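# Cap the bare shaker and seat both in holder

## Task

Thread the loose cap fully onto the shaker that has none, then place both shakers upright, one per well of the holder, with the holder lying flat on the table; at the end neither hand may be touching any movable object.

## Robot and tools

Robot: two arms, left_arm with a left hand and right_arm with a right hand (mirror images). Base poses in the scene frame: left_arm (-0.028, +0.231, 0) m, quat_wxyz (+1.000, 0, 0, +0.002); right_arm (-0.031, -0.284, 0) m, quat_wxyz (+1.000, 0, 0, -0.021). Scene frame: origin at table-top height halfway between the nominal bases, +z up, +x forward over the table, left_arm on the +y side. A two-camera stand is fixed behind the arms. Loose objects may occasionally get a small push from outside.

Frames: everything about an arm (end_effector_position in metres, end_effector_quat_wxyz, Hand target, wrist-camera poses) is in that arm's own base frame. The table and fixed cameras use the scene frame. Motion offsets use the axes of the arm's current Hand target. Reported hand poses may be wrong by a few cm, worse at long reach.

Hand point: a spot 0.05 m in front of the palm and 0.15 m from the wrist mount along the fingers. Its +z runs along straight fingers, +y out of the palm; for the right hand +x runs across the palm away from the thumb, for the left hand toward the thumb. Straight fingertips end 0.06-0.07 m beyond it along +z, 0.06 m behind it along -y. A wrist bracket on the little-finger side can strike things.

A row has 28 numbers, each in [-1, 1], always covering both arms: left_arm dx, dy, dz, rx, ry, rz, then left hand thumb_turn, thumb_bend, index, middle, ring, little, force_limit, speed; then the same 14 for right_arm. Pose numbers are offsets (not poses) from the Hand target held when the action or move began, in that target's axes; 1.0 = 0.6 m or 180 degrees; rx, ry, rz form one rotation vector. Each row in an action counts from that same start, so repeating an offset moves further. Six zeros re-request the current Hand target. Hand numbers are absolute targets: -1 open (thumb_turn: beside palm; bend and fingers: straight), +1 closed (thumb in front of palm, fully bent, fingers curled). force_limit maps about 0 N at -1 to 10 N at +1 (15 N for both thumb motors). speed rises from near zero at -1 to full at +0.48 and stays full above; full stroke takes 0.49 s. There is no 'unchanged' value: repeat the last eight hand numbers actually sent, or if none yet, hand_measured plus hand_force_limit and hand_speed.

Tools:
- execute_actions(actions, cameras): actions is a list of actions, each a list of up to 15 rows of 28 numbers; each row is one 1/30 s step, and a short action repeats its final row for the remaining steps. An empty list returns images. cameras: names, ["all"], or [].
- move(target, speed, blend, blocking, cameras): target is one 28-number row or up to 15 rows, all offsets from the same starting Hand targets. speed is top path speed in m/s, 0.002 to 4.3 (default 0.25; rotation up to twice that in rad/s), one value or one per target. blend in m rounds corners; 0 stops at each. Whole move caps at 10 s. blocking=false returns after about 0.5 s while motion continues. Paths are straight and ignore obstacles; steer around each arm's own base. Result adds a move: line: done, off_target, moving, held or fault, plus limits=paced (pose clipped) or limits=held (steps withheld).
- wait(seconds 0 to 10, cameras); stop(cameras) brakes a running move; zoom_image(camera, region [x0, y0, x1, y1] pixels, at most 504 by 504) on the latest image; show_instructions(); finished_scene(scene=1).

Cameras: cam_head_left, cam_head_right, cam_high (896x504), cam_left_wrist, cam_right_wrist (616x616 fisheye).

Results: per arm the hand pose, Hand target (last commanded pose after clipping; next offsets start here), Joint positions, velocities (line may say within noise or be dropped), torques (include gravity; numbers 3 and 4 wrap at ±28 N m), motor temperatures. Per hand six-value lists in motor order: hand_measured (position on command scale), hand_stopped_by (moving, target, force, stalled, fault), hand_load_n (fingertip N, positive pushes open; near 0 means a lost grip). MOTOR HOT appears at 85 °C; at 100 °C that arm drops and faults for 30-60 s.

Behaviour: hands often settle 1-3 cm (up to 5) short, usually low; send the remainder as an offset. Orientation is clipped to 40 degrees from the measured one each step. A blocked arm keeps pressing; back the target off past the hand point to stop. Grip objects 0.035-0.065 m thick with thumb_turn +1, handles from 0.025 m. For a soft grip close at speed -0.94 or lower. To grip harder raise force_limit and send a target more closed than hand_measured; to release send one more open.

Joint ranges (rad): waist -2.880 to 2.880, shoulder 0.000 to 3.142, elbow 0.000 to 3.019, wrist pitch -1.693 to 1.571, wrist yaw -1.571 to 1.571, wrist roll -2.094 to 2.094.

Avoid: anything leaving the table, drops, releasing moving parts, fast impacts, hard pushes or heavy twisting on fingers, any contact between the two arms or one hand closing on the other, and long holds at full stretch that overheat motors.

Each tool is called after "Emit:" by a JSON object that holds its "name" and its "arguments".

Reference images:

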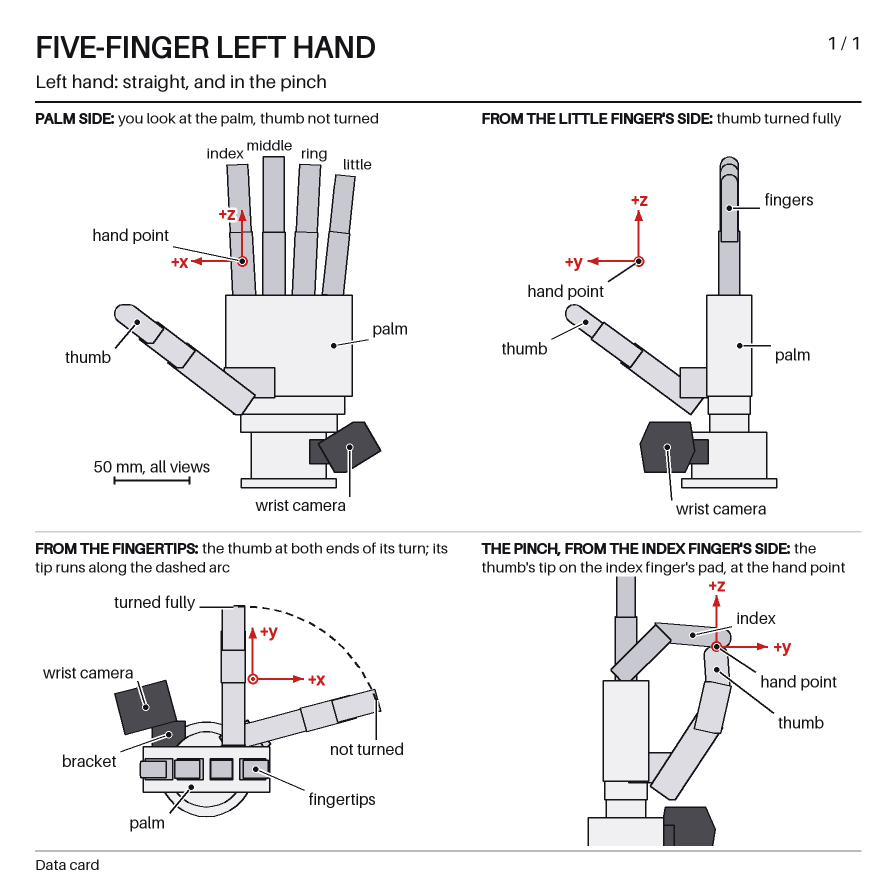

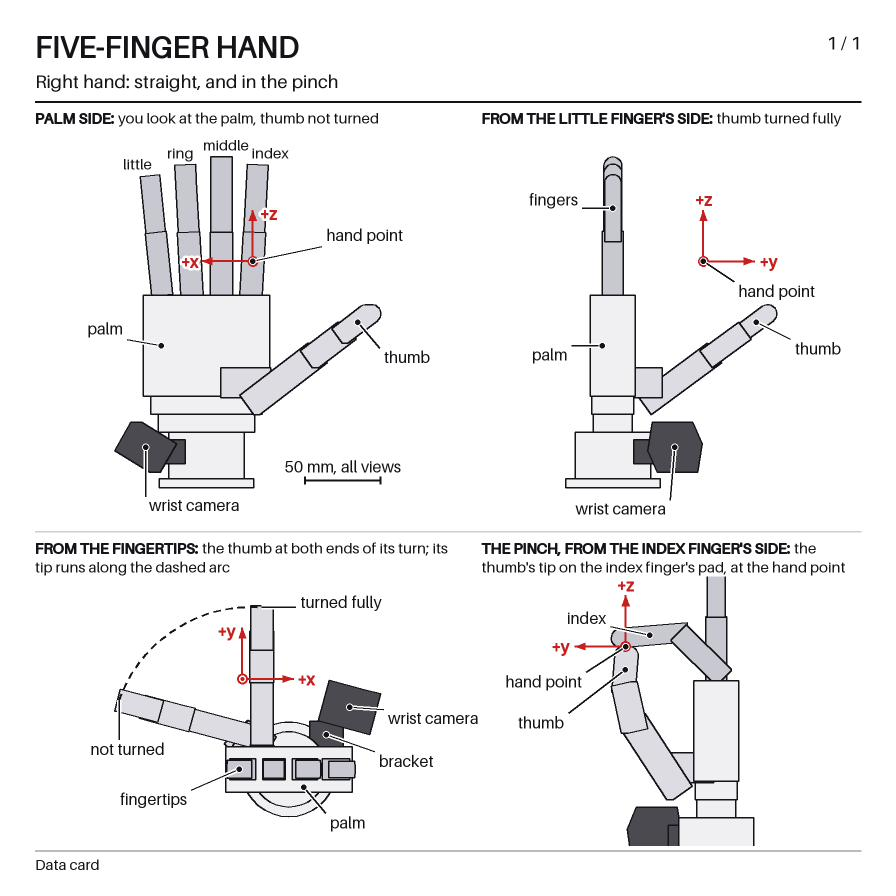

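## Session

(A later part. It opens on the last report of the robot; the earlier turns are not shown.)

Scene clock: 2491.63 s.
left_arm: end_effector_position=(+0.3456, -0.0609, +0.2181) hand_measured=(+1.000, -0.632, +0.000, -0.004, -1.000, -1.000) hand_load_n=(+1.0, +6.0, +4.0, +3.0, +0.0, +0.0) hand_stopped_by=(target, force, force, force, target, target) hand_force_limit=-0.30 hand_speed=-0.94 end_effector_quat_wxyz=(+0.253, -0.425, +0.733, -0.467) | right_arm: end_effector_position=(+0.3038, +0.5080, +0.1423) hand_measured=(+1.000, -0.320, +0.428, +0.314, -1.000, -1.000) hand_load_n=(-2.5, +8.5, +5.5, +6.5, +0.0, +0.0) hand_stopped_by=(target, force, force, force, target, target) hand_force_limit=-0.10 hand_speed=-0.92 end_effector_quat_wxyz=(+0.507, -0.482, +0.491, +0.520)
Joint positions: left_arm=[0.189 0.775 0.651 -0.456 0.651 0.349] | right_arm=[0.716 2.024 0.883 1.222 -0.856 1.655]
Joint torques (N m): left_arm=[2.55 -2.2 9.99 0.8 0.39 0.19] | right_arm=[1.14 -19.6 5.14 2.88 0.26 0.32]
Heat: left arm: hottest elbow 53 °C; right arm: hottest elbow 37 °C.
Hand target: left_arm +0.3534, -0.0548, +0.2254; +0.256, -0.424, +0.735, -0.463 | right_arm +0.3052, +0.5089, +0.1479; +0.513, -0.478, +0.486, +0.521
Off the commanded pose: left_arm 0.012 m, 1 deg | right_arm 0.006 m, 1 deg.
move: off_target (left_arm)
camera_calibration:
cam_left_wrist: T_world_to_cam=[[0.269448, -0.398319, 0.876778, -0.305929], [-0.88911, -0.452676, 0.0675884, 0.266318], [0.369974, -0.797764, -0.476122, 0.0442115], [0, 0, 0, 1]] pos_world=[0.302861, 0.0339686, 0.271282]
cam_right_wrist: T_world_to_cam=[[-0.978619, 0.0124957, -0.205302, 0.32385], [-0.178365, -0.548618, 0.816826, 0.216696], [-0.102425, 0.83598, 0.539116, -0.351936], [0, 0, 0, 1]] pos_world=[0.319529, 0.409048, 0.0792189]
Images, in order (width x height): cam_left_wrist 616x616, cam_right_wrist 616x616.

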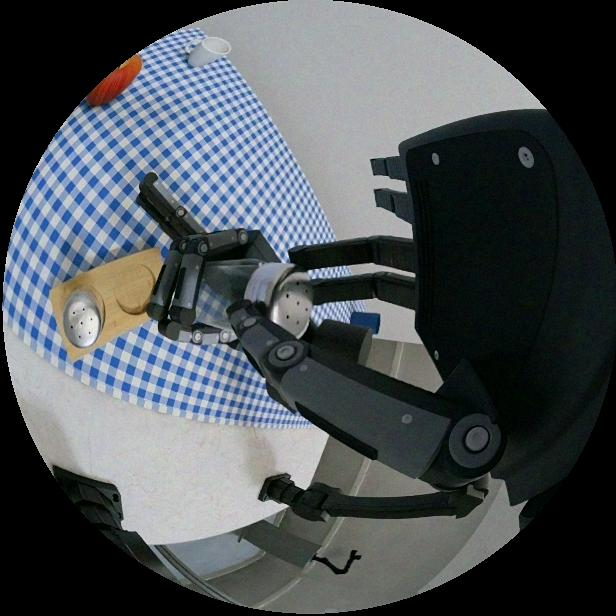

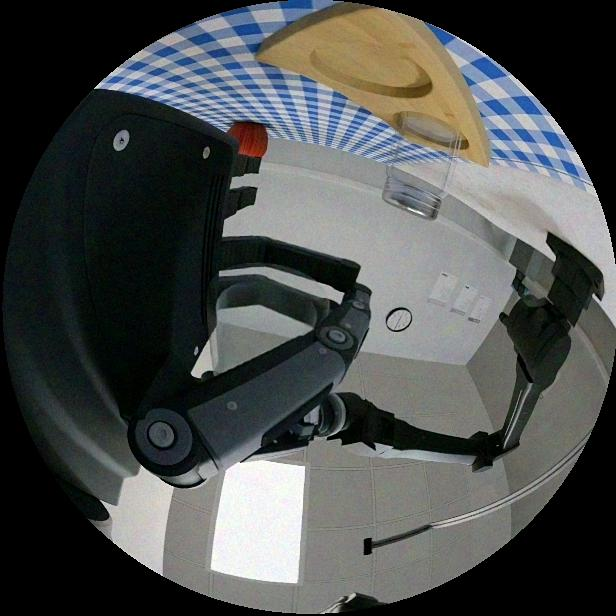

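Emit:
{"name": "move", "arguments": {"target": [[-0.0027,0.0027,-0.0025,-0.0018,0.0997,0.0489,1,-0.4,0.35,0.35,-1,-1,-0.3,-0.94,0,0,0,0,0,0,1,-0.1,0.8,0.8,-1,-1,-0.1,-0.92]], "speed": [0.08], "cameras": ["cam_left_wrist","cam_right_wrist"]}}

Emit:
{"name": "zoom_image", "arguments": {"camera": "cam_right_wrist", "region": [200, 230, 360, 390]}}

Emit:
{"name": "zoom_image", "arguments": {"camera": "cam_left_wrist", "region": [200, 230, 330, 360]}}

Scene clock: 2502.53 s.
left_arm: end_effector_position=(+0.3426, -0.0592, +0.2173) hand_measured=(+1.000, -0.632, +0.000, -0.004, -1.000, -1.000) hand_load_n=(+0.5, +6.0, +4.0, +3.0, +0.0, +0.0) hand_stopped_by=(target, force, force, force, target, target) hand_force_limit=-0.30 hand_speed=-0.94 end_effector_quat_wxyz=(+0.167, -0.291, +0.797, -0.503) | right_arm: end_effector_position=(+0.3038, +0.5080, +0.1423) hand_measured=(+1.000, -0.320, +0.428, +0.314, -1.000, -1.000) hand_load_n=(-2.0, +8.5, +5.5, +6.5, +0.0, +0.0) hand_stopped_by=(target, force, force, force, target, target) hand_force_limit=-0.10 hand_speed=-0.92 end_effector_quat_wxyz=(+0.507, -0.482, +0.491, +0.520)
Joint positions: left_arm=[0.275 0.973 0.795 -0.725 0.978 0.781] | right_arm=[0.716 2.024 0.883 1.222 -0.856 1.655]
Joint torques (N m): left_arm=[2.55 -4.25 9.72 0.72 0.54 0.16] | right_arm=[1.26 -19.55 5.14 2.86 0.25 0.33]
Heat: left arm: hottest elbow 53 °C; right arm: hottest elbow 37 °C.
Hand target: left_arm +0.3525, -0.0523, +0.2247; +0.172, -0.290, +0.797, -0.500 | right_arm +0.3053, +0.5089, +0.1479; +0.513, -0.478, +0.486, +0.521
Off the commanded pose: left_arm 0.014 m, 1 deg | right_arm 0.006 m, 1 deg.
move: off_target (left_arm)
camera_calibration:
cam_left_wrist: T_world_to_cam=[[0.118829, -0.468253, 0.875568, -0.25601], [-0.990309, -0.11974, 0.0703643, 0.318242], [0.0718925, -0.875444, -0.477943, 0.144206], [0, 0, 0, 1]] pos_world=[0.335212, 0.0444732, 0.270684]
cam_right_wrist: T_world_to_cam=[[-0.978616, 0.0128662, -0.205294, 0.323794], [-0.178555, -0.548639, 0.81677, 0.216788], [-0.102124, 0.83596, 0.539204, -0.352021], [0, 0, 0, 1]] pos_world=[0.319629, 0.409048, 0.0792188]
Images, in order (width x height): cam_left_wrist 616x616, cam_right_wrist 616x616.

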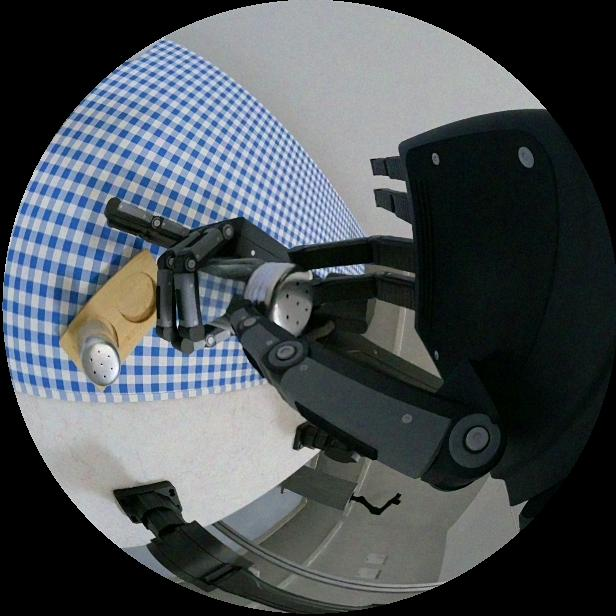

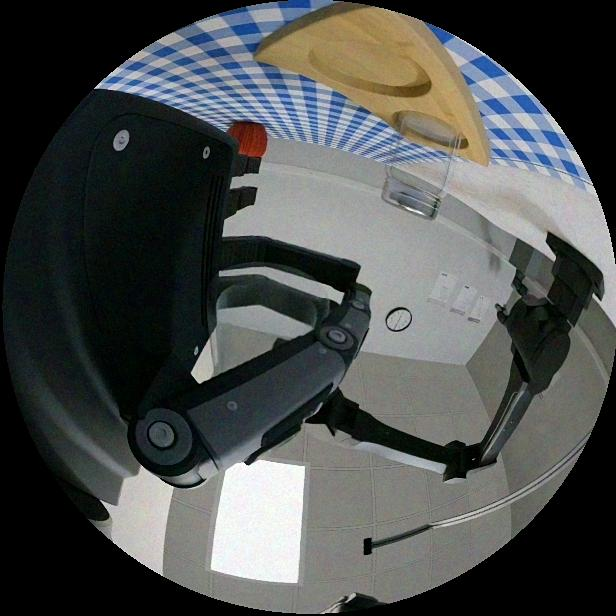

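Scaled by 3.150 from the camera's 616x616 image, which has a finer 880x880 frame.

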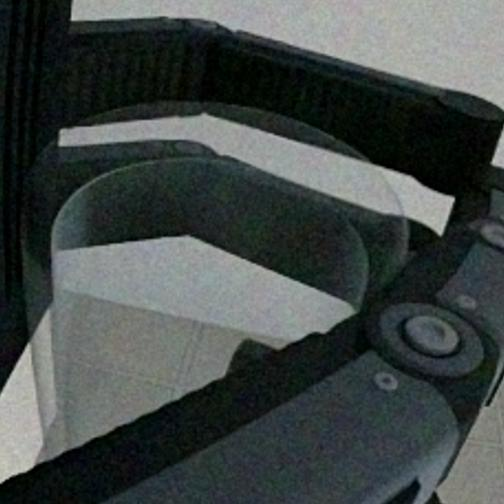

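Scaled by 3.877 from the camera's 616x616 image, which has a finer 880x880 frame.

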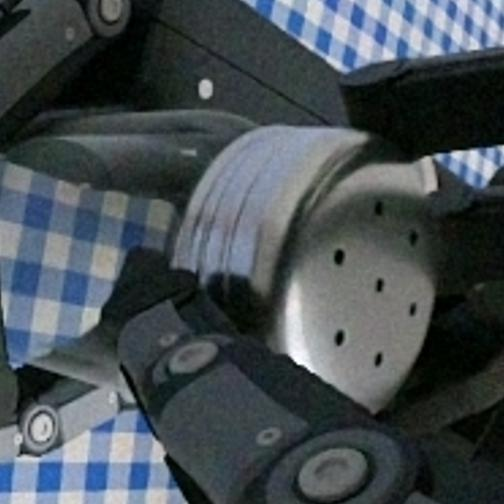

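Emit:
{"name": "execute_actions", "arguments": {"actions": [[[0,0,0,0,0,0,1,-0.7,-0.12,-0.12,-1,-1,0,-0.85,0,0,0,0,0,0,1,-0.1,0.8,0.8,-1,-1,-0.1,-0.92]],[[0,0,0,0,0,0,1,-0.82,-0.35,-0.35,-1,-1,0,-0.7,0,0,0,0,0,0,1,-0.1,0.8,0.8,-1,-1,-0.1,-0.92]],[[0,0,0,0,0,0,1,-0.82,-0.35,-0.35,-1,-1,0,-0.7,0,0,0,0,0,0,1,-0.1,0.8,0.8,-1,-1,-0.1,-0.92]]], "cameras": ["cam_left_wrist","cam_right_wrist"]}}

Emit:
{"name": "zoom_image", "arguments": {"camera": "cam_right_wrist", "region": [200, 230, 360, 390]}}

Emit:
{"name": "zoom_image", "arguments": {"camera": "cam_left_wrist", "region": [200, 230, 330, 360]}}

Scene clock: 2510.63 s.
left_arm: end_effector_position=(+0.3420, -0.0593, +0.2134) hand_measured=(+1.000, -0.820, -0.350, -0.350, -1.000, -1.000) hand_load_n=(+0.0, +0.0, +0.0, +0.0, +0.0, +0.0) hand_stopped_by=(target, target, target, target, target, target) hand_force_limit=0.00 hand_speed=-0.70 end_effector_quat_wxyz=(+0.159, -0.295, +0.797, -0.502) | right_arm: end_effector_position=(+0.3045, +0.5081, +0.1433) hand_measured=(+1.000, -0.320, +0.428, +0.314, -1.000, -1.000) hand_load_n=(-1.0, +8.0, +5.5, +7.0, +0.0, +0.0) hand_stopped_by=(target, force, force, force, target, target) hand_force_limit=-0.10 hand_speed=-0.92 end_effector_quat_wxyz=(+0.509, -0.481, +0.491, +0.519)
Joint positions: left_arm=[0.275 0.984 0.795 -0.733 0.978 0.783] | right_arm=[0.716 2.023 0.883 1.226 -0.852 1.655]
Joint torques (N m): left_arm=[2.37 -5.13 9.72 0.88 0.56 0.12] | right_arm=[1.26 -19.43 5.16 2.73 0.12 0.32]
Heat: left arm: hottest elbow 54 °C; right arm: hottest elbow 37 °C.
Hand target: left_arm +0.3525, -0.0523, +0.2248; +0.172, -0.290, +0.797, -0.500 | right_arm +0.3053, +0.5089, +0.1478; +0.513, -0.478, +0.486, +0.521
Off the commanded pose: left_arm 0.017 m, 2 deg | right_arm 0.005 m, 1 deg.
camera_calibration:
cam_left_wrist: T_world_to_cam=[[0.13329, -0.464884, 0.875281, -0.257253], [-0.989086, -0.118356, 0.087759, 0.313842], [0.0627969, -0.877425, -0.475586, 0.144766], [0, 0, 0, 1]] pos_world=[0.335615, 0.0445733, 0.266475]
cam_right_wrist: T_world_to_cam=[[-0.977946, 0.0172159, -0.208146, 0.322582], [-0.183066, -0.550392, 0.814589, 0.218653], [-0.100538, 0.834729, 0.541405, -0.35276], [0, 0, 0, 1]] pos_world=[0.32003, 0.409251, 0.0800178]
Images, in order (width x height): cam_left_wrist 616x616, cam_right_wrist 616x616.

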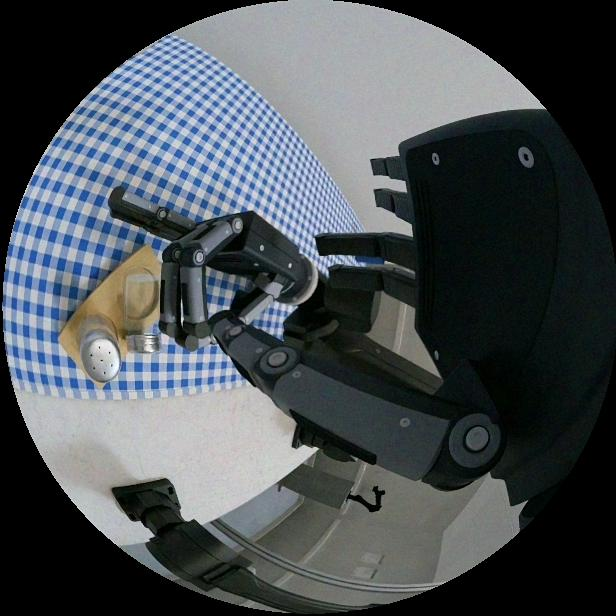

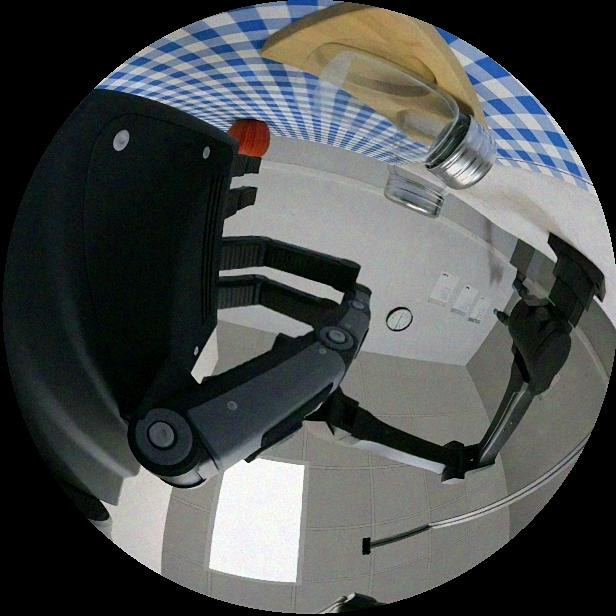

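Scaled by 3.150 from the camera's 616x616 image, which has a finer 880x880 frame.

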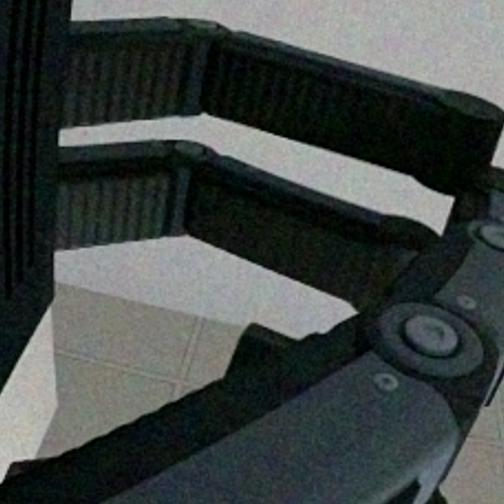

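Scaled by 3.877 from the camera's 616x616 image, which has a finer 880x880 frame.

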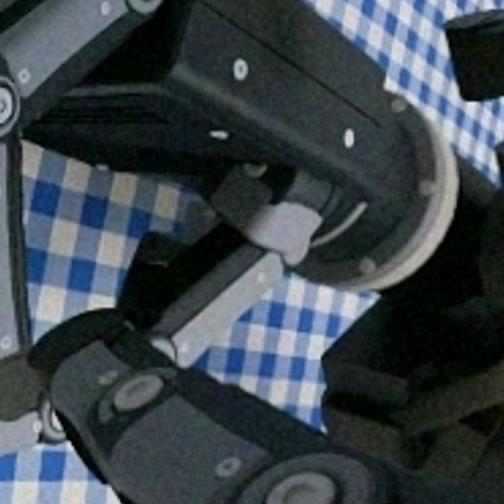

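Emit:
{"name": "execute_actions", "arguments": {"actions": [], "cameras": ["all"]}}

Scene clock: 2511.57 s.
left_arm: end_effector_position=(+0.3420, -0.0593, +0.2134) hand_measured=(+1.000, -0.820, -0.350, -0.350, -1.000, -1.000) hand_load_n=(+0.0, +0.0, +0.0, +0.0, +0.0, +0.0) hand_stopped_by=(target, target, target, target, target, target) hand_force_limit=0.00 hand_speed=-0.70 end_effector_quat_wxyz=(+0.159, -0.295, +0.797, -0.502) | right_arm: end_effector_position=(+0.3045, +0.5081, +0.1433) hand_measured=(+1.000, -0.320, +0.428, +0.314, -1.000, -1.000) hand_load_n=(-1.0, +8.0, +5.5, +6.5, +0.0, +0.0) hand_stopped_by=(target, force, force, force, target, target) hand_force_limit=-0.10 hand_speed=-0.92 end_effector_quat_wxyz=(+0.509, -0.481, +0.491, +0.519)
Joint positions: left_arm=[0.275 0.984 0.795 -0.733 0.978 0.783] | right_arm=[0.716 2.023 0.883 1.226 -0.852 1.655]
Joint velocities: within noise
Joint torques (N m): left_arm=[2.43 -5.13 9.72 0.88 0.56 0.11] | right_arm=[1.2 -19.49 5.18 2.76 0.11 0.33]
Motor temperatures (°C): left_arm=[28 28 55 25 30 27] | right_arm=[30 35 37 28 28 28]
Heat: left arm: hottest elbow 55 °C; right arm: hottest elbow 37 °C.
Hand target: left_arm +0.3525, -0.0523, +0.2248; +0.172, -0.290, +0.797, -0.500 | right_arm +0.3053, +0.5089, +0.1478; +0.513, -0.478, +0.486, +0.521
Off the commanded pose: left_arm 0.017 m, 2 deg | right_arm 0.005 m, 1 deg.
camera_calibration:
cam_left_wrist: T_world_to_cam=[[0.13329, -0.464884, 0.875281, -0.257253], [-0.989086, -0.118356, 0.087759, 0.313842], [0.0627969, -0.877425, -0.475586, 0.144766], [0, 0, 0, 1]] pos_world=[0.335615, 0.0445733, 0.266475]
cam_right_wrist: T_world_to_cam=[[-0.977946, 0.0172159, -0.208146, 0.322582], [-0.183066, -0.550392, 0.814589, 0.218653], [-0.100538, 0.834729, 0.541405, -0.35276], [0, 0, 0, 1]] pos_world=[0.32003, 0.409251, 0.0800178]

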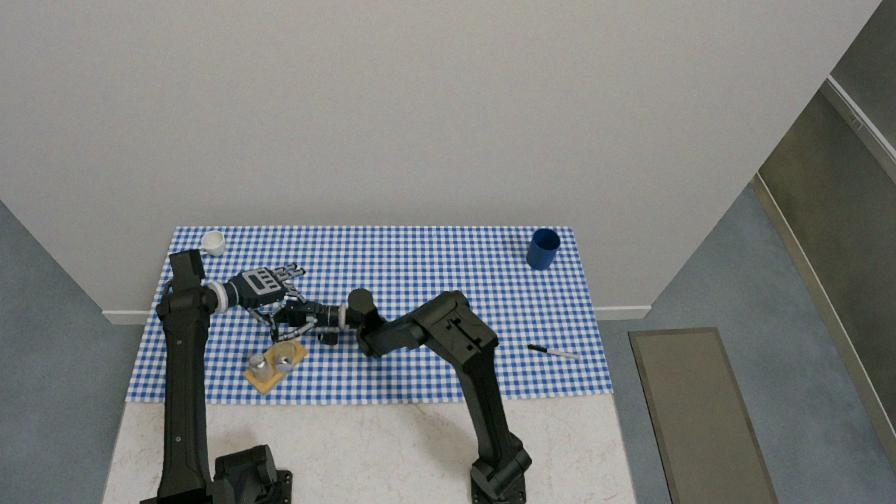

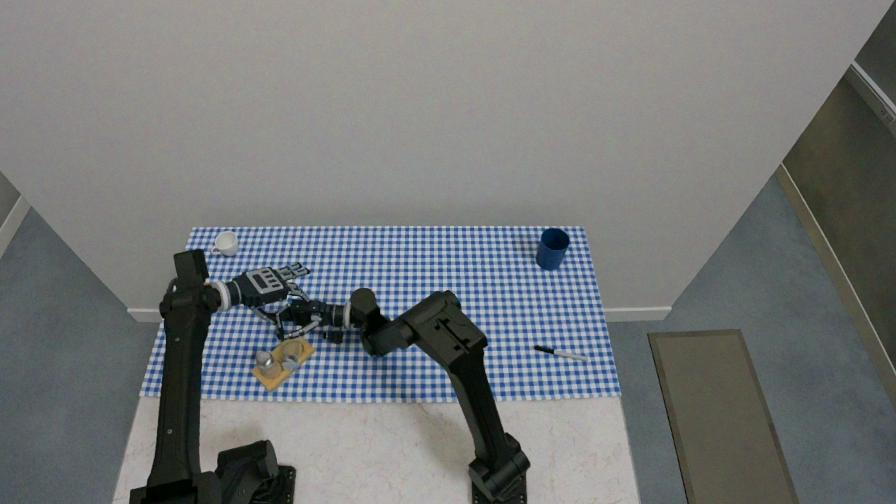

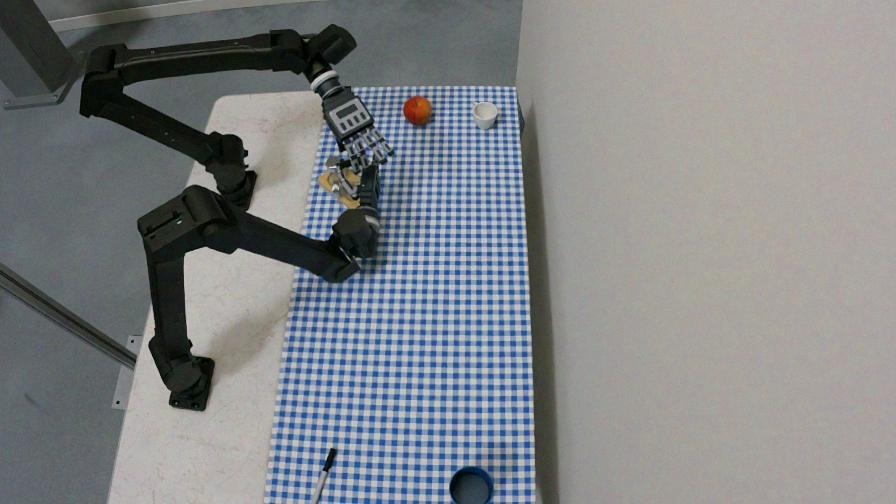

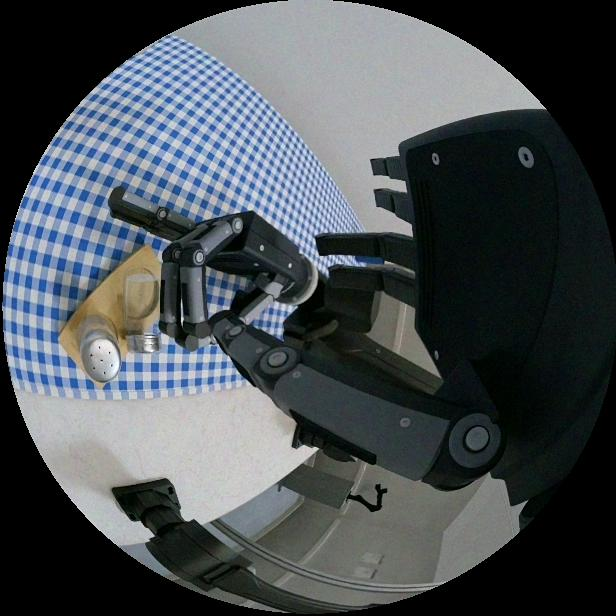

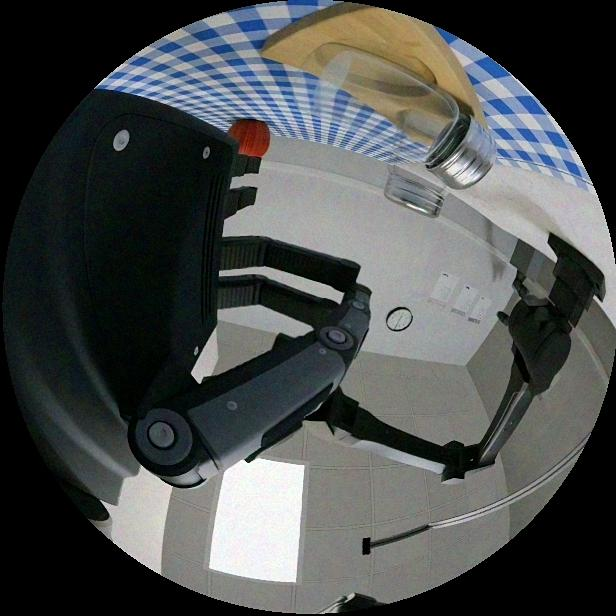

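Emit:
{"name": "zoom_image", "arguments": {"camera": "cam_left_wrist", "region": [50, 240, 190, 400]}}

Emit:
{"name": "zoom_image", "arguments": {"camera": "cam_right_wrist", "region": [290, 20, 520, 240]}}

Emit:
{"name": "zoom_image", "arguments": {"camera": "cam_head_right", "region": [230, 310, 340, 410]}}

Emit:
{"name": "zoom_image", "arguments": {"camera": "cam_high", "region": [290, 130, 410, 230]}}

Scaled by 3.150 from the camera's 616x616 image, which has a finer 880x880 frame.

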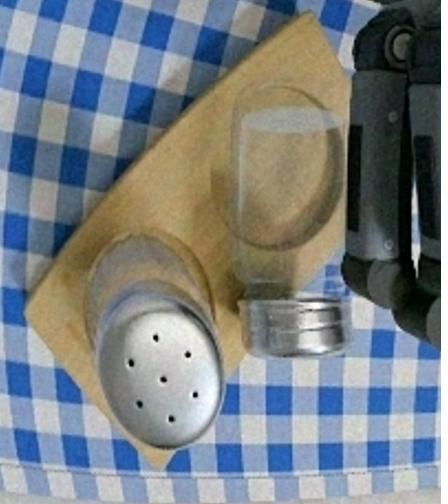

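Scaled by 2.191 from the camera's 616x616 image, which has a finer 880x880 frame.

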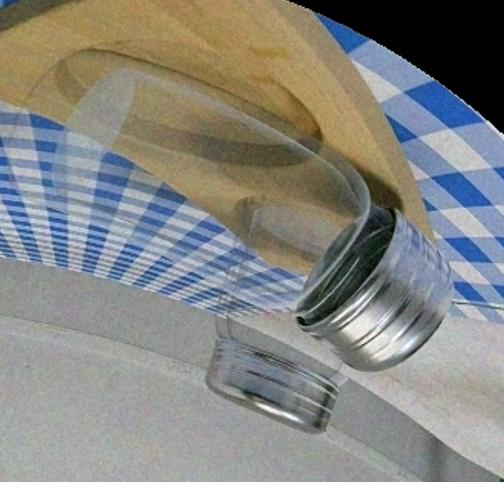

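Scaled by 4.582.

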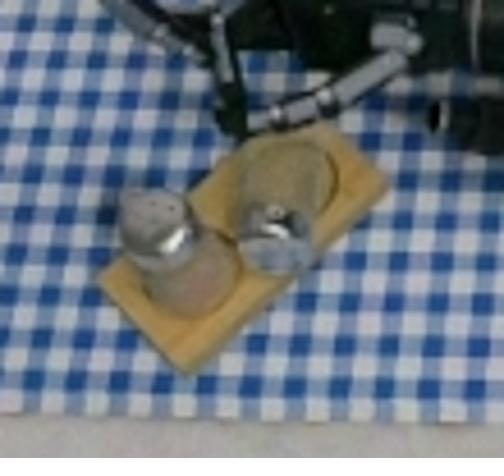

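Scaled by 4.200.

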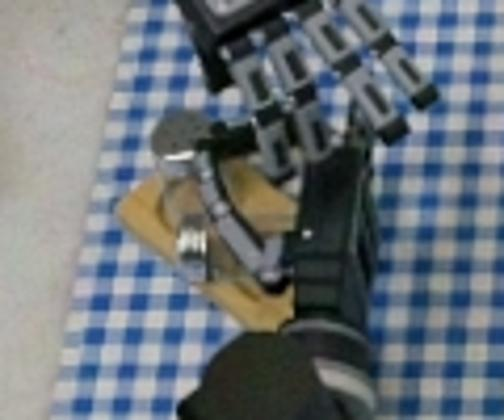

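Emit:
{"name": "move", "arguments": {"target": [[0.0013,-0.0747,-0.0366,0,0,0,1,-0.82,-0.35,-0.35,-1,-1,0,-0.8,0,0,0.0,0,0,0,1,-1,-1,-1,-1,-1,0,-0.3],[0.0013,-0.0747,-0.0366,0,0,0,1,-0.82,-0.35,-0.35,-1,-1,0,-0.8,0,0,-0.25,0,0,0,1,-1,-1,-1,-1,-1,0,-0.3]], "speed": [0.12,0.15], "cameras": ["all"]}}

Scene clock: 2519.23 s.
left_arm: end_effector_position=(+0.3406, -0.0597, +0.2498) hand_measured=(+1.000, -0.820, -0.350, -0.350, -1.000, -1.000) hand_load_n=(+0.0, +0.0, +0.0, +0.0, +0.0, +0.0) hand_stopped_by=(target, target, target, target, target, target) hand_force_limit=0.00 hand_speed=-0.80 end_effector_quat_wxyz=(+0.144, -0.304, +0.797, -0.501) | right_arm: end_effector_position=(+0.3063, +0.3630, +0.1356) hand_measured=(+1.000, -1.000, -1.000, -1.000, -1.000, -1.000) hand_load_n=(+0.0, +0.0, +0.0, +0.0, +0.0, +0.0) hand_stopped_by=(target, target, target, target, target, target) hand_force_limit=0.00 hand_speed=-0.30 end_effector_quat_wxyz=(+0.513, -0.481, +0.485, +0.520)
Joint positions: left_arm=[0.275 0.984 0.897 -0.87 0.978 0.783] | right_arm=[0.439 1.984 0.666 1.474 -1.131 1.723]
Joint torques (N m): left_arm=[2.55 -6.48 11.14 0.83 0.54 0.12] | right_arm=[0.73 -16.97 2.59 2.47 0.06 0.33]
Motor temperatures (°C): left_arm=[28 28 55 25 30 27] | right_arm=[30 35 36 28 28 28]
Heat: left arm: hottest elbow 55 °C; right arm: hottest elbow 36 °C.
Hand target: left_arm +0.3526, -0.0523, +0.2747; +0.172, -0.290, +0.797, -0.500 | right_arm +0.3052, +0.3594, +0.1374; +0.513, -0.478, +0.486, +0.521
Off the commanded pose: left_arm 0.029 m, 4 deg | right_arm 0.004 m, 0 deg.
move: off_target (left_arm)
camera_calibration:
cam_left_wrist: T_world_to_cam=[[0.162548, -0.456587, 0.874704, -0.298414], [-0.98558, -0.117363, 0.12189, 0.299499], [0.0470047, -0.881904, -0.46908, 0.165297], [0, 0, 0, 1]] pos_world=[0.335917, 0.044674, 0.302056]
cam_right_wrist: T_world_to_cam=[[-0.976212, 0.0158285, -0.216239, 0.326318], [-0.187971, -0.558845, 0.807688, 0.151006], [-0.10806, 0.829121, 0.548526, -0.223903], [0, 0, 0, 1]] pos_world=[0.322745, 0.264867, 0.0714144]

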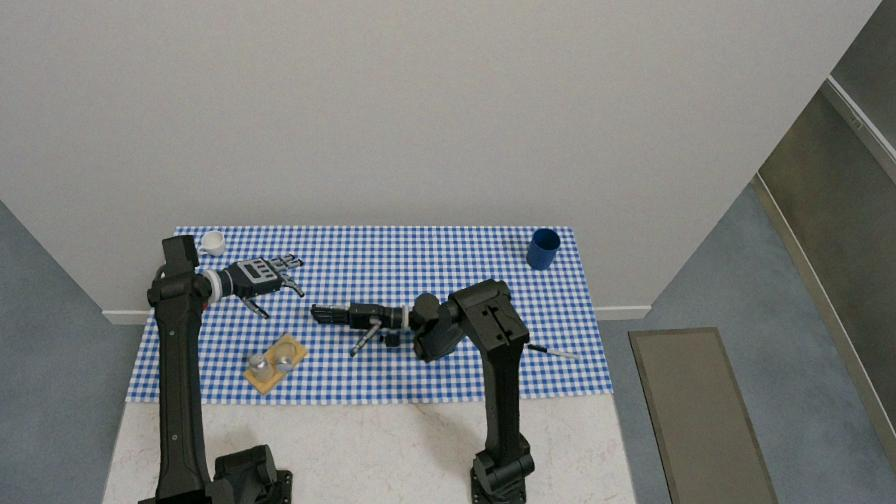

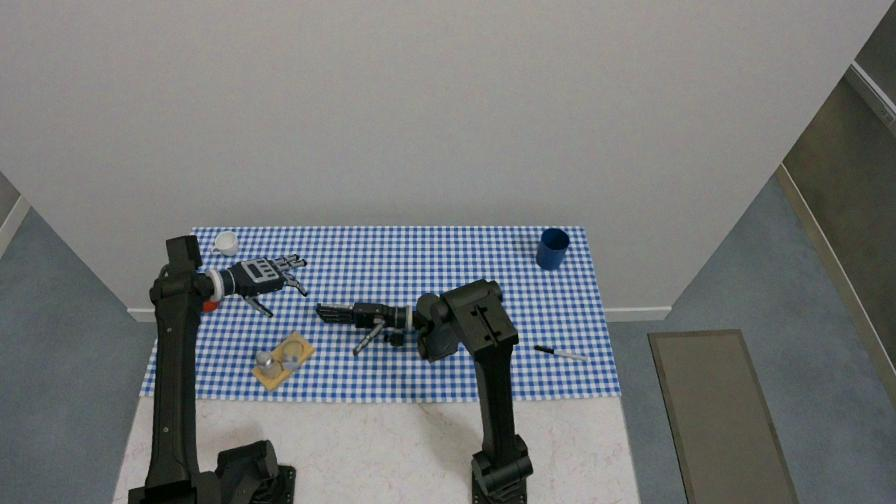

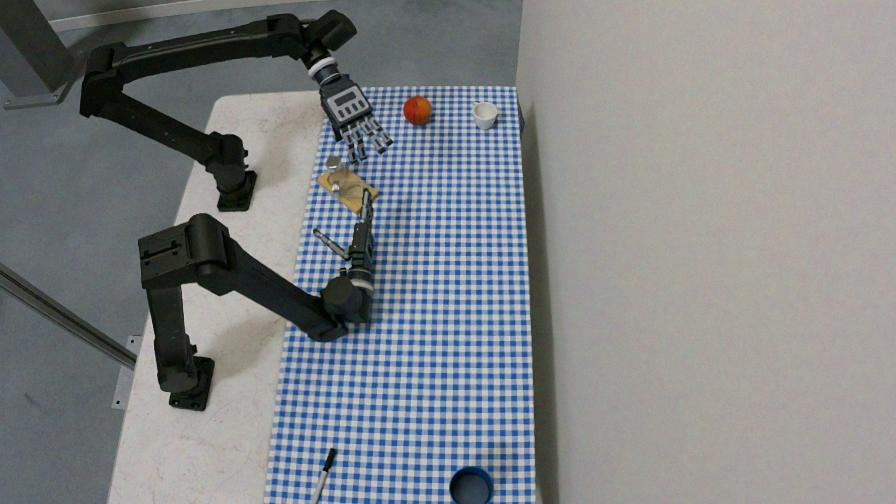

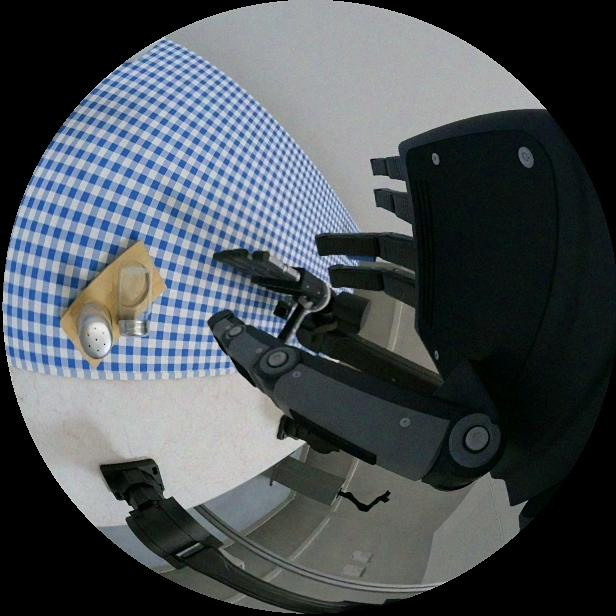

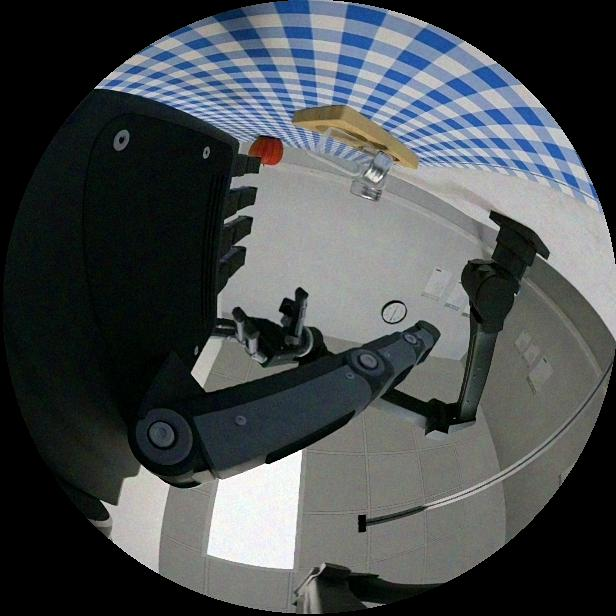

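Emit:
{"name": "zoom_image", "arguments": {"camera": "cam_left_wrist", "region": [50, 240, 180, 380]}}

Emit:
{"name": "zoom_image", "arguments": {"camera": "cam_right_wrist", "region": [280, 90, 430, 220]}}

Emit:
{"name": "zoom_image", "arguments": {"camera": "cam_high", "region": [300, 140, 400, 220]}}

Emit:
{"name": "zoom_image", "arguments": {"camera": "cam_head_left", "region": [230, 320, 330, 410]}}

Scaled by 3.600 from the camera's 616x616 image, which has a finer 880x880 frame.

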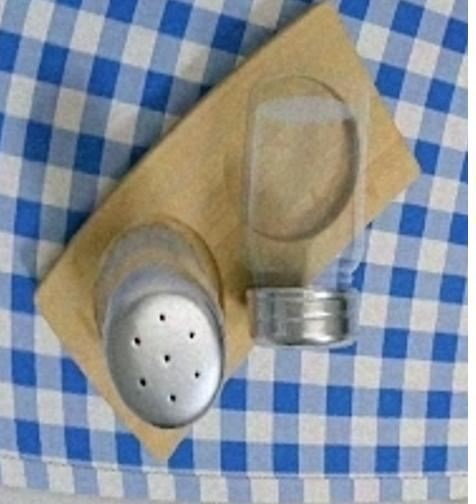

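Scaled by 3.360 from the camera's 616x616 image, which has a finer 880x880 frame.

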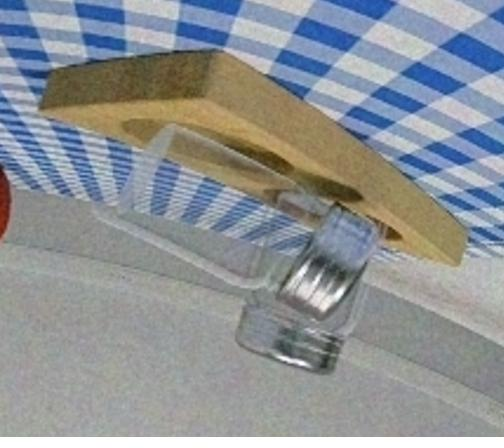

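Scaled by 5.040.

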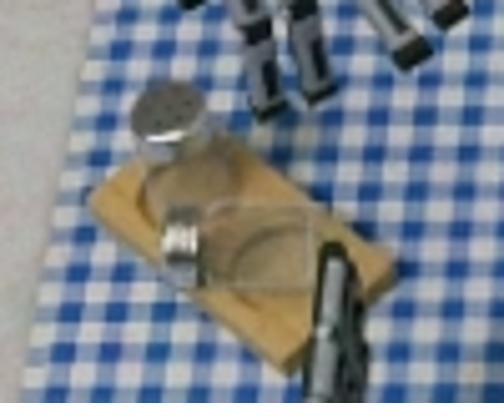

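Scaled by 5.040.

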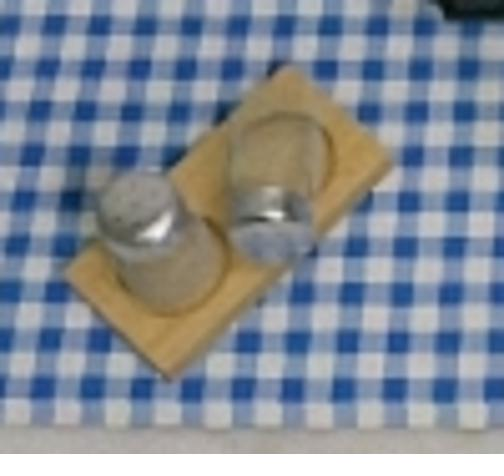

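Emit:
{"name": "move", "arguments": {"target": [[0,0,0,0,0,0,1,-0.82,-0.35,-0.35,-1,-1,0,-0.8,-0.0640,0.0077,0.0378,-0.1344,0.1363,-0.4918,1,-1,-1,-1,-1,-1,0,-0.3]], "speed": [0.25], "cameras": ["cam_left_wrist","cam_right_wrist"]}}

Scene clock: 2553.47 s.
left_arm: end_effector_position=(+0.3406, -0.0597, +0.2498) hand_measured=(+1.000, -0.820, -0.350, -0.350, -1.000, -1.000) hand_load_n=(+0.0, +0.0, +0.0, +0.0, +0.0, +0.0) hand_stopped_by=(target, target, target, target, target, target) hand_force_limit=0.00 hand_speed=-0.80 end_effector_quat_wxyz=(+0.144, -0.304, +0.797, -0.501) | right_arm: end_effector_position=(+0.2907, +0.3682, +0.1576) hand_measured=(+1.000, -1.000, -1.000, -1.000, -1.000, -1.000) hand_load_n=(+0.0, -0.5, +0.0, +0.0, +0.0, +0.0) hand_stopped_by=(target, target, target, target, target, target) hand_force_limit=0.00 hand_speed=-0.30 end_effector_quat_wxyz=(-0.514, +0.857, -0.017, -0.015)
Joint positions: left_arm=[0.275 0.984 0.897 -0.87 0.978 0.783] | right_arm=[0.605 1.327 0.887 -0.319 -0.819 -0.558]
Joint torques (N m): left_arm=[2.37 -6.53 11.1 0.85 0.54 0.13] | right_arm=[1.79 -12.98 12.11 1.61 -0.32 0.04]
Motor temperatures (°C): left_arm=[28 28 57 25 29 27] | right_arm=[30 35 36 28 28 28]
Heat: left arm: hottest elbow 57 °C; right arm: hottest elbow 36 °C.
Hand target: left_arm +0.3526, -0.0523, +0.2747; +0.172, -0.290, +0.797, -0.500 | right_arm +0.3013, +0.3792, +0.1775; -0.523, +0.853, +0.000, +0.000
Off the commanded pose: left_arm 0.029 m, 4 deg | right_arm 0.025 m, 3 deg.
move: off_target (left_arm, right_arm)
camera_calibration:
cam_left_wrist: T_world_to_cam=[[0.162548, -0.456587, 0.874704, -0.298414], [-0.98558, -0.117363, 0.12189, 0.299499], [0.0470047, -0.881904, -0.46908, 0.165297], [0, 0, 0, 1]] pos_world=[0.335917, 0.044674, 0.302056]
cam_right_wrist: T_world_to_cam=[[0.184171, -0.45708, -0.870149, 0.255553], [-0.844739, -0.526201, 0.0976145, 0.424009], [-0.502491, 0.717071, -0.483024, 0.0765057], [0, 0, 0, 1]] pos_world=[0.349554, 0.285062, 0.217934]
Images, in order (width x height): cam_left_wrist 616x616, cam_right_wrist 616x616.

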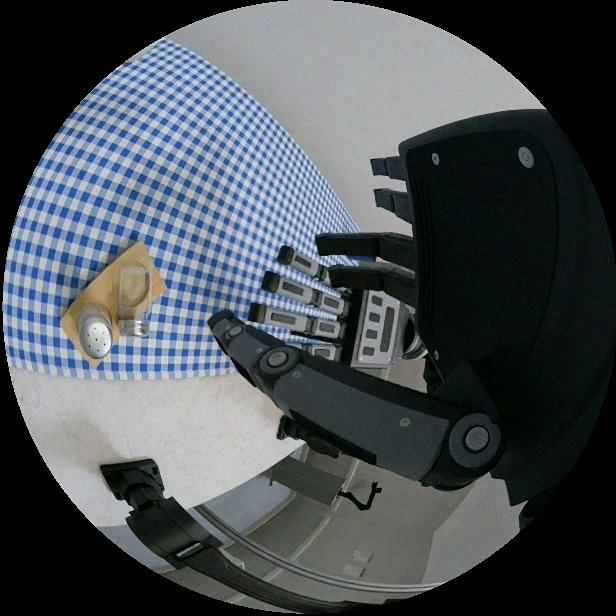

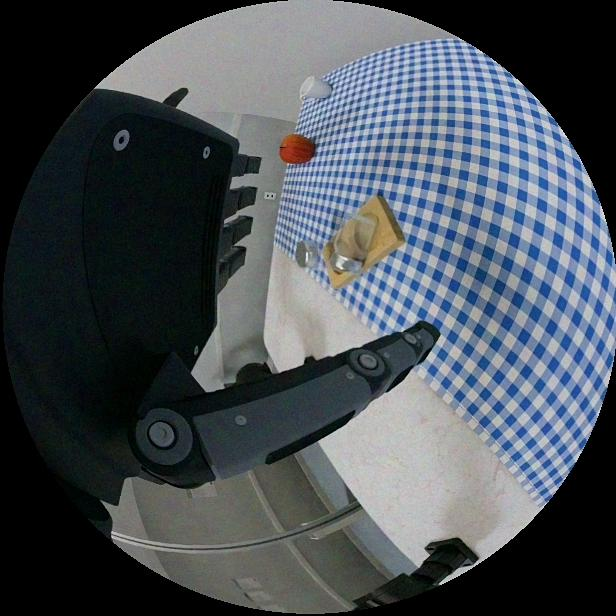

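Emit:
{"name": "zoom_image", "arguments": {"camera": "cam_right_wrist", "region": [280, 180, 420, 300]}}

Scaled by 3.600 from the camera's 616x616 image, which has a finer 880x880 frame.

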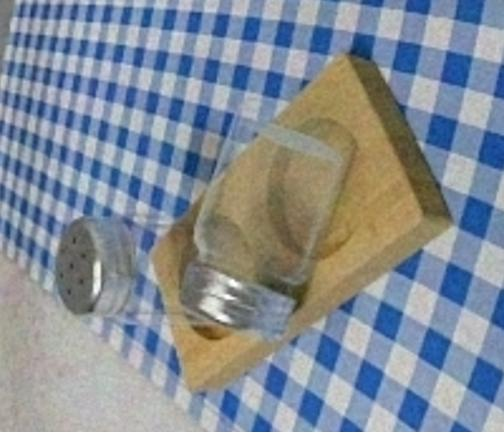

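Emit:
{"name": "move", "arguments": {"target": [[0,0,0,0,0,0,1,-0.82,-0.35,-0.35,-1,-1,0,-0.8,0.0195,-0.0478,0.2390,0,0,0,1,-0.82,-0.35,-0.35,-1,-1,0,-0.5]], "speed": [0.15], "cameras": ["cam_left_wrist","cam_right_wrist"]}}

Emit:
{"name": "zoom_image", "arguments": {"camera": "cam_right_wrist", "region": [200, 200, 400, 400]}}

Scene clock: 2563.27 s.
left_arm: end_effector_position=(+0.3444, -0.0551, +0.2547) hand_measured=(+1.000, -0.820, -0.350, -0.350, -1.000, -1.000) hand_load_n=(+0.0, +0.0, -1.5, +0.0, +0.0, +0.0) hand_stopped_by=(target, target, target, target, target, target) hand_force_limit=0.00 hand_speed=-0.80 end_effector_quat_wxyz=(+0.154, -0.303, +0.798, -0.498) | right_arm: end_effector_position=(+0.2992, +0.4930, +0.1145) hand_measured=(+1.000, -0.820, -0.350, -0.350, -1.000, -1.000) hand_load_n=(+0.0, +0.0, +0.0, +0.0, +0.0, -0.5) hand_stopped_by=(target, target, target, target, target, target) hand_force_limit=0.00 hand_speed=-0.50 end_effector_quat_wxyz=(-0.501, +0.865, -0.012, -0.015)
Joint positions: left_arm=[0.283 0.984 0.91 -0.87 0.973 0.79] | right_arm=[0.815 1.606 1.061 -0.13 -0.649 -0.407]
Joint torques (N m): left_arm=[1.61 -6.36 10.18 0.85 0.76 0.02] | right_arm=[2.14 -16.15 12.96 3.02 -0.26 0.26]
Motor temperatures (°C): left_arm=[28 28 58 25 29 27] | right_arm=[30 35 40 28 28 28]
Heat: left arm: hottest elbow 58 °C; right arm: hottest elbow 40 °C.
Hand target: left_arm +0.3525, -0.0523, +0.2746; +0.172, -0.290, +0.797, -0.500 | right_arm +0.3128, +0.5201, +0.1378; -0.523, +0.853, +0.000, +0.000
Off the commanded pose: left_arm 0.022 m, 2 deg | right_arm 0.038 m, 4 deg.
move: off_target (left_arm, right_arm)
camera_calibration:
cam_left_wrist: T_world_to_cam=[[0.152017, -0.465128, 0.872094, -0.297427], [-0.986463, -0.126303, 0.10459, 0.307455], [0.0615002, -0.876187, -0.478031, 0.169123], [0, 0, 0, 1]] pos_world=[0.338106, 0.0486749, 0.308074]
cam_right_wrist: T_world_to_cam=[[0.192189, -0.482329, -0.854647, 0.281892], [-0.84054, -0.530398, 0.110319, 0.500368], [-0.506513, 0.697163, -0.507354, -0.0156912], [0, 0, 0, 1]] pos_world=[0.358456, 0.412298, 0.177757]
Images, in order (width x height): cam_left_wrist 616x616, cam_right_wrist 616x616.

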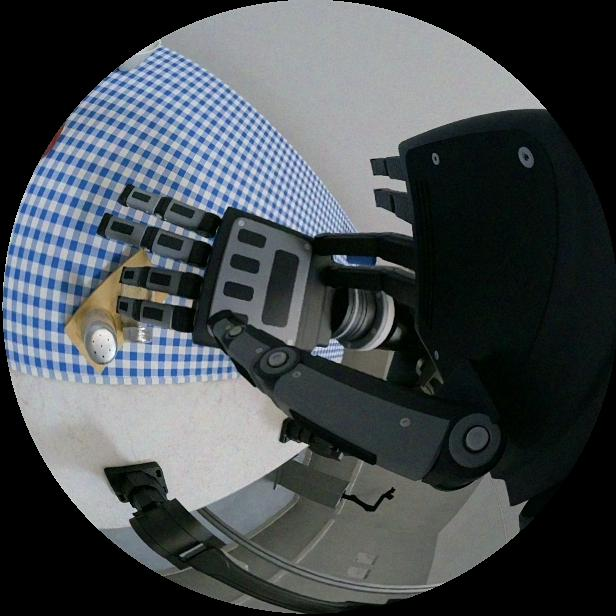

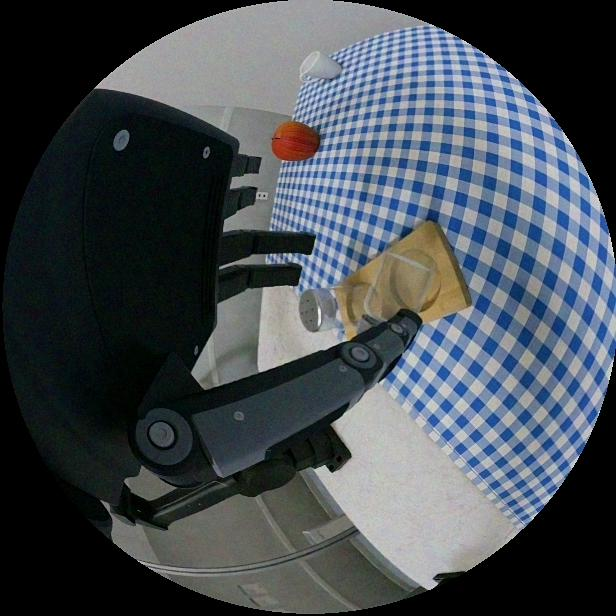

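Scaled by 2.520 from the camera's 616x616 image, which has a finer 880x880 frame.

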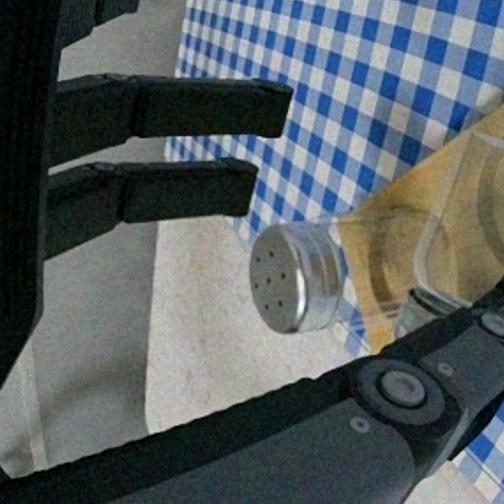

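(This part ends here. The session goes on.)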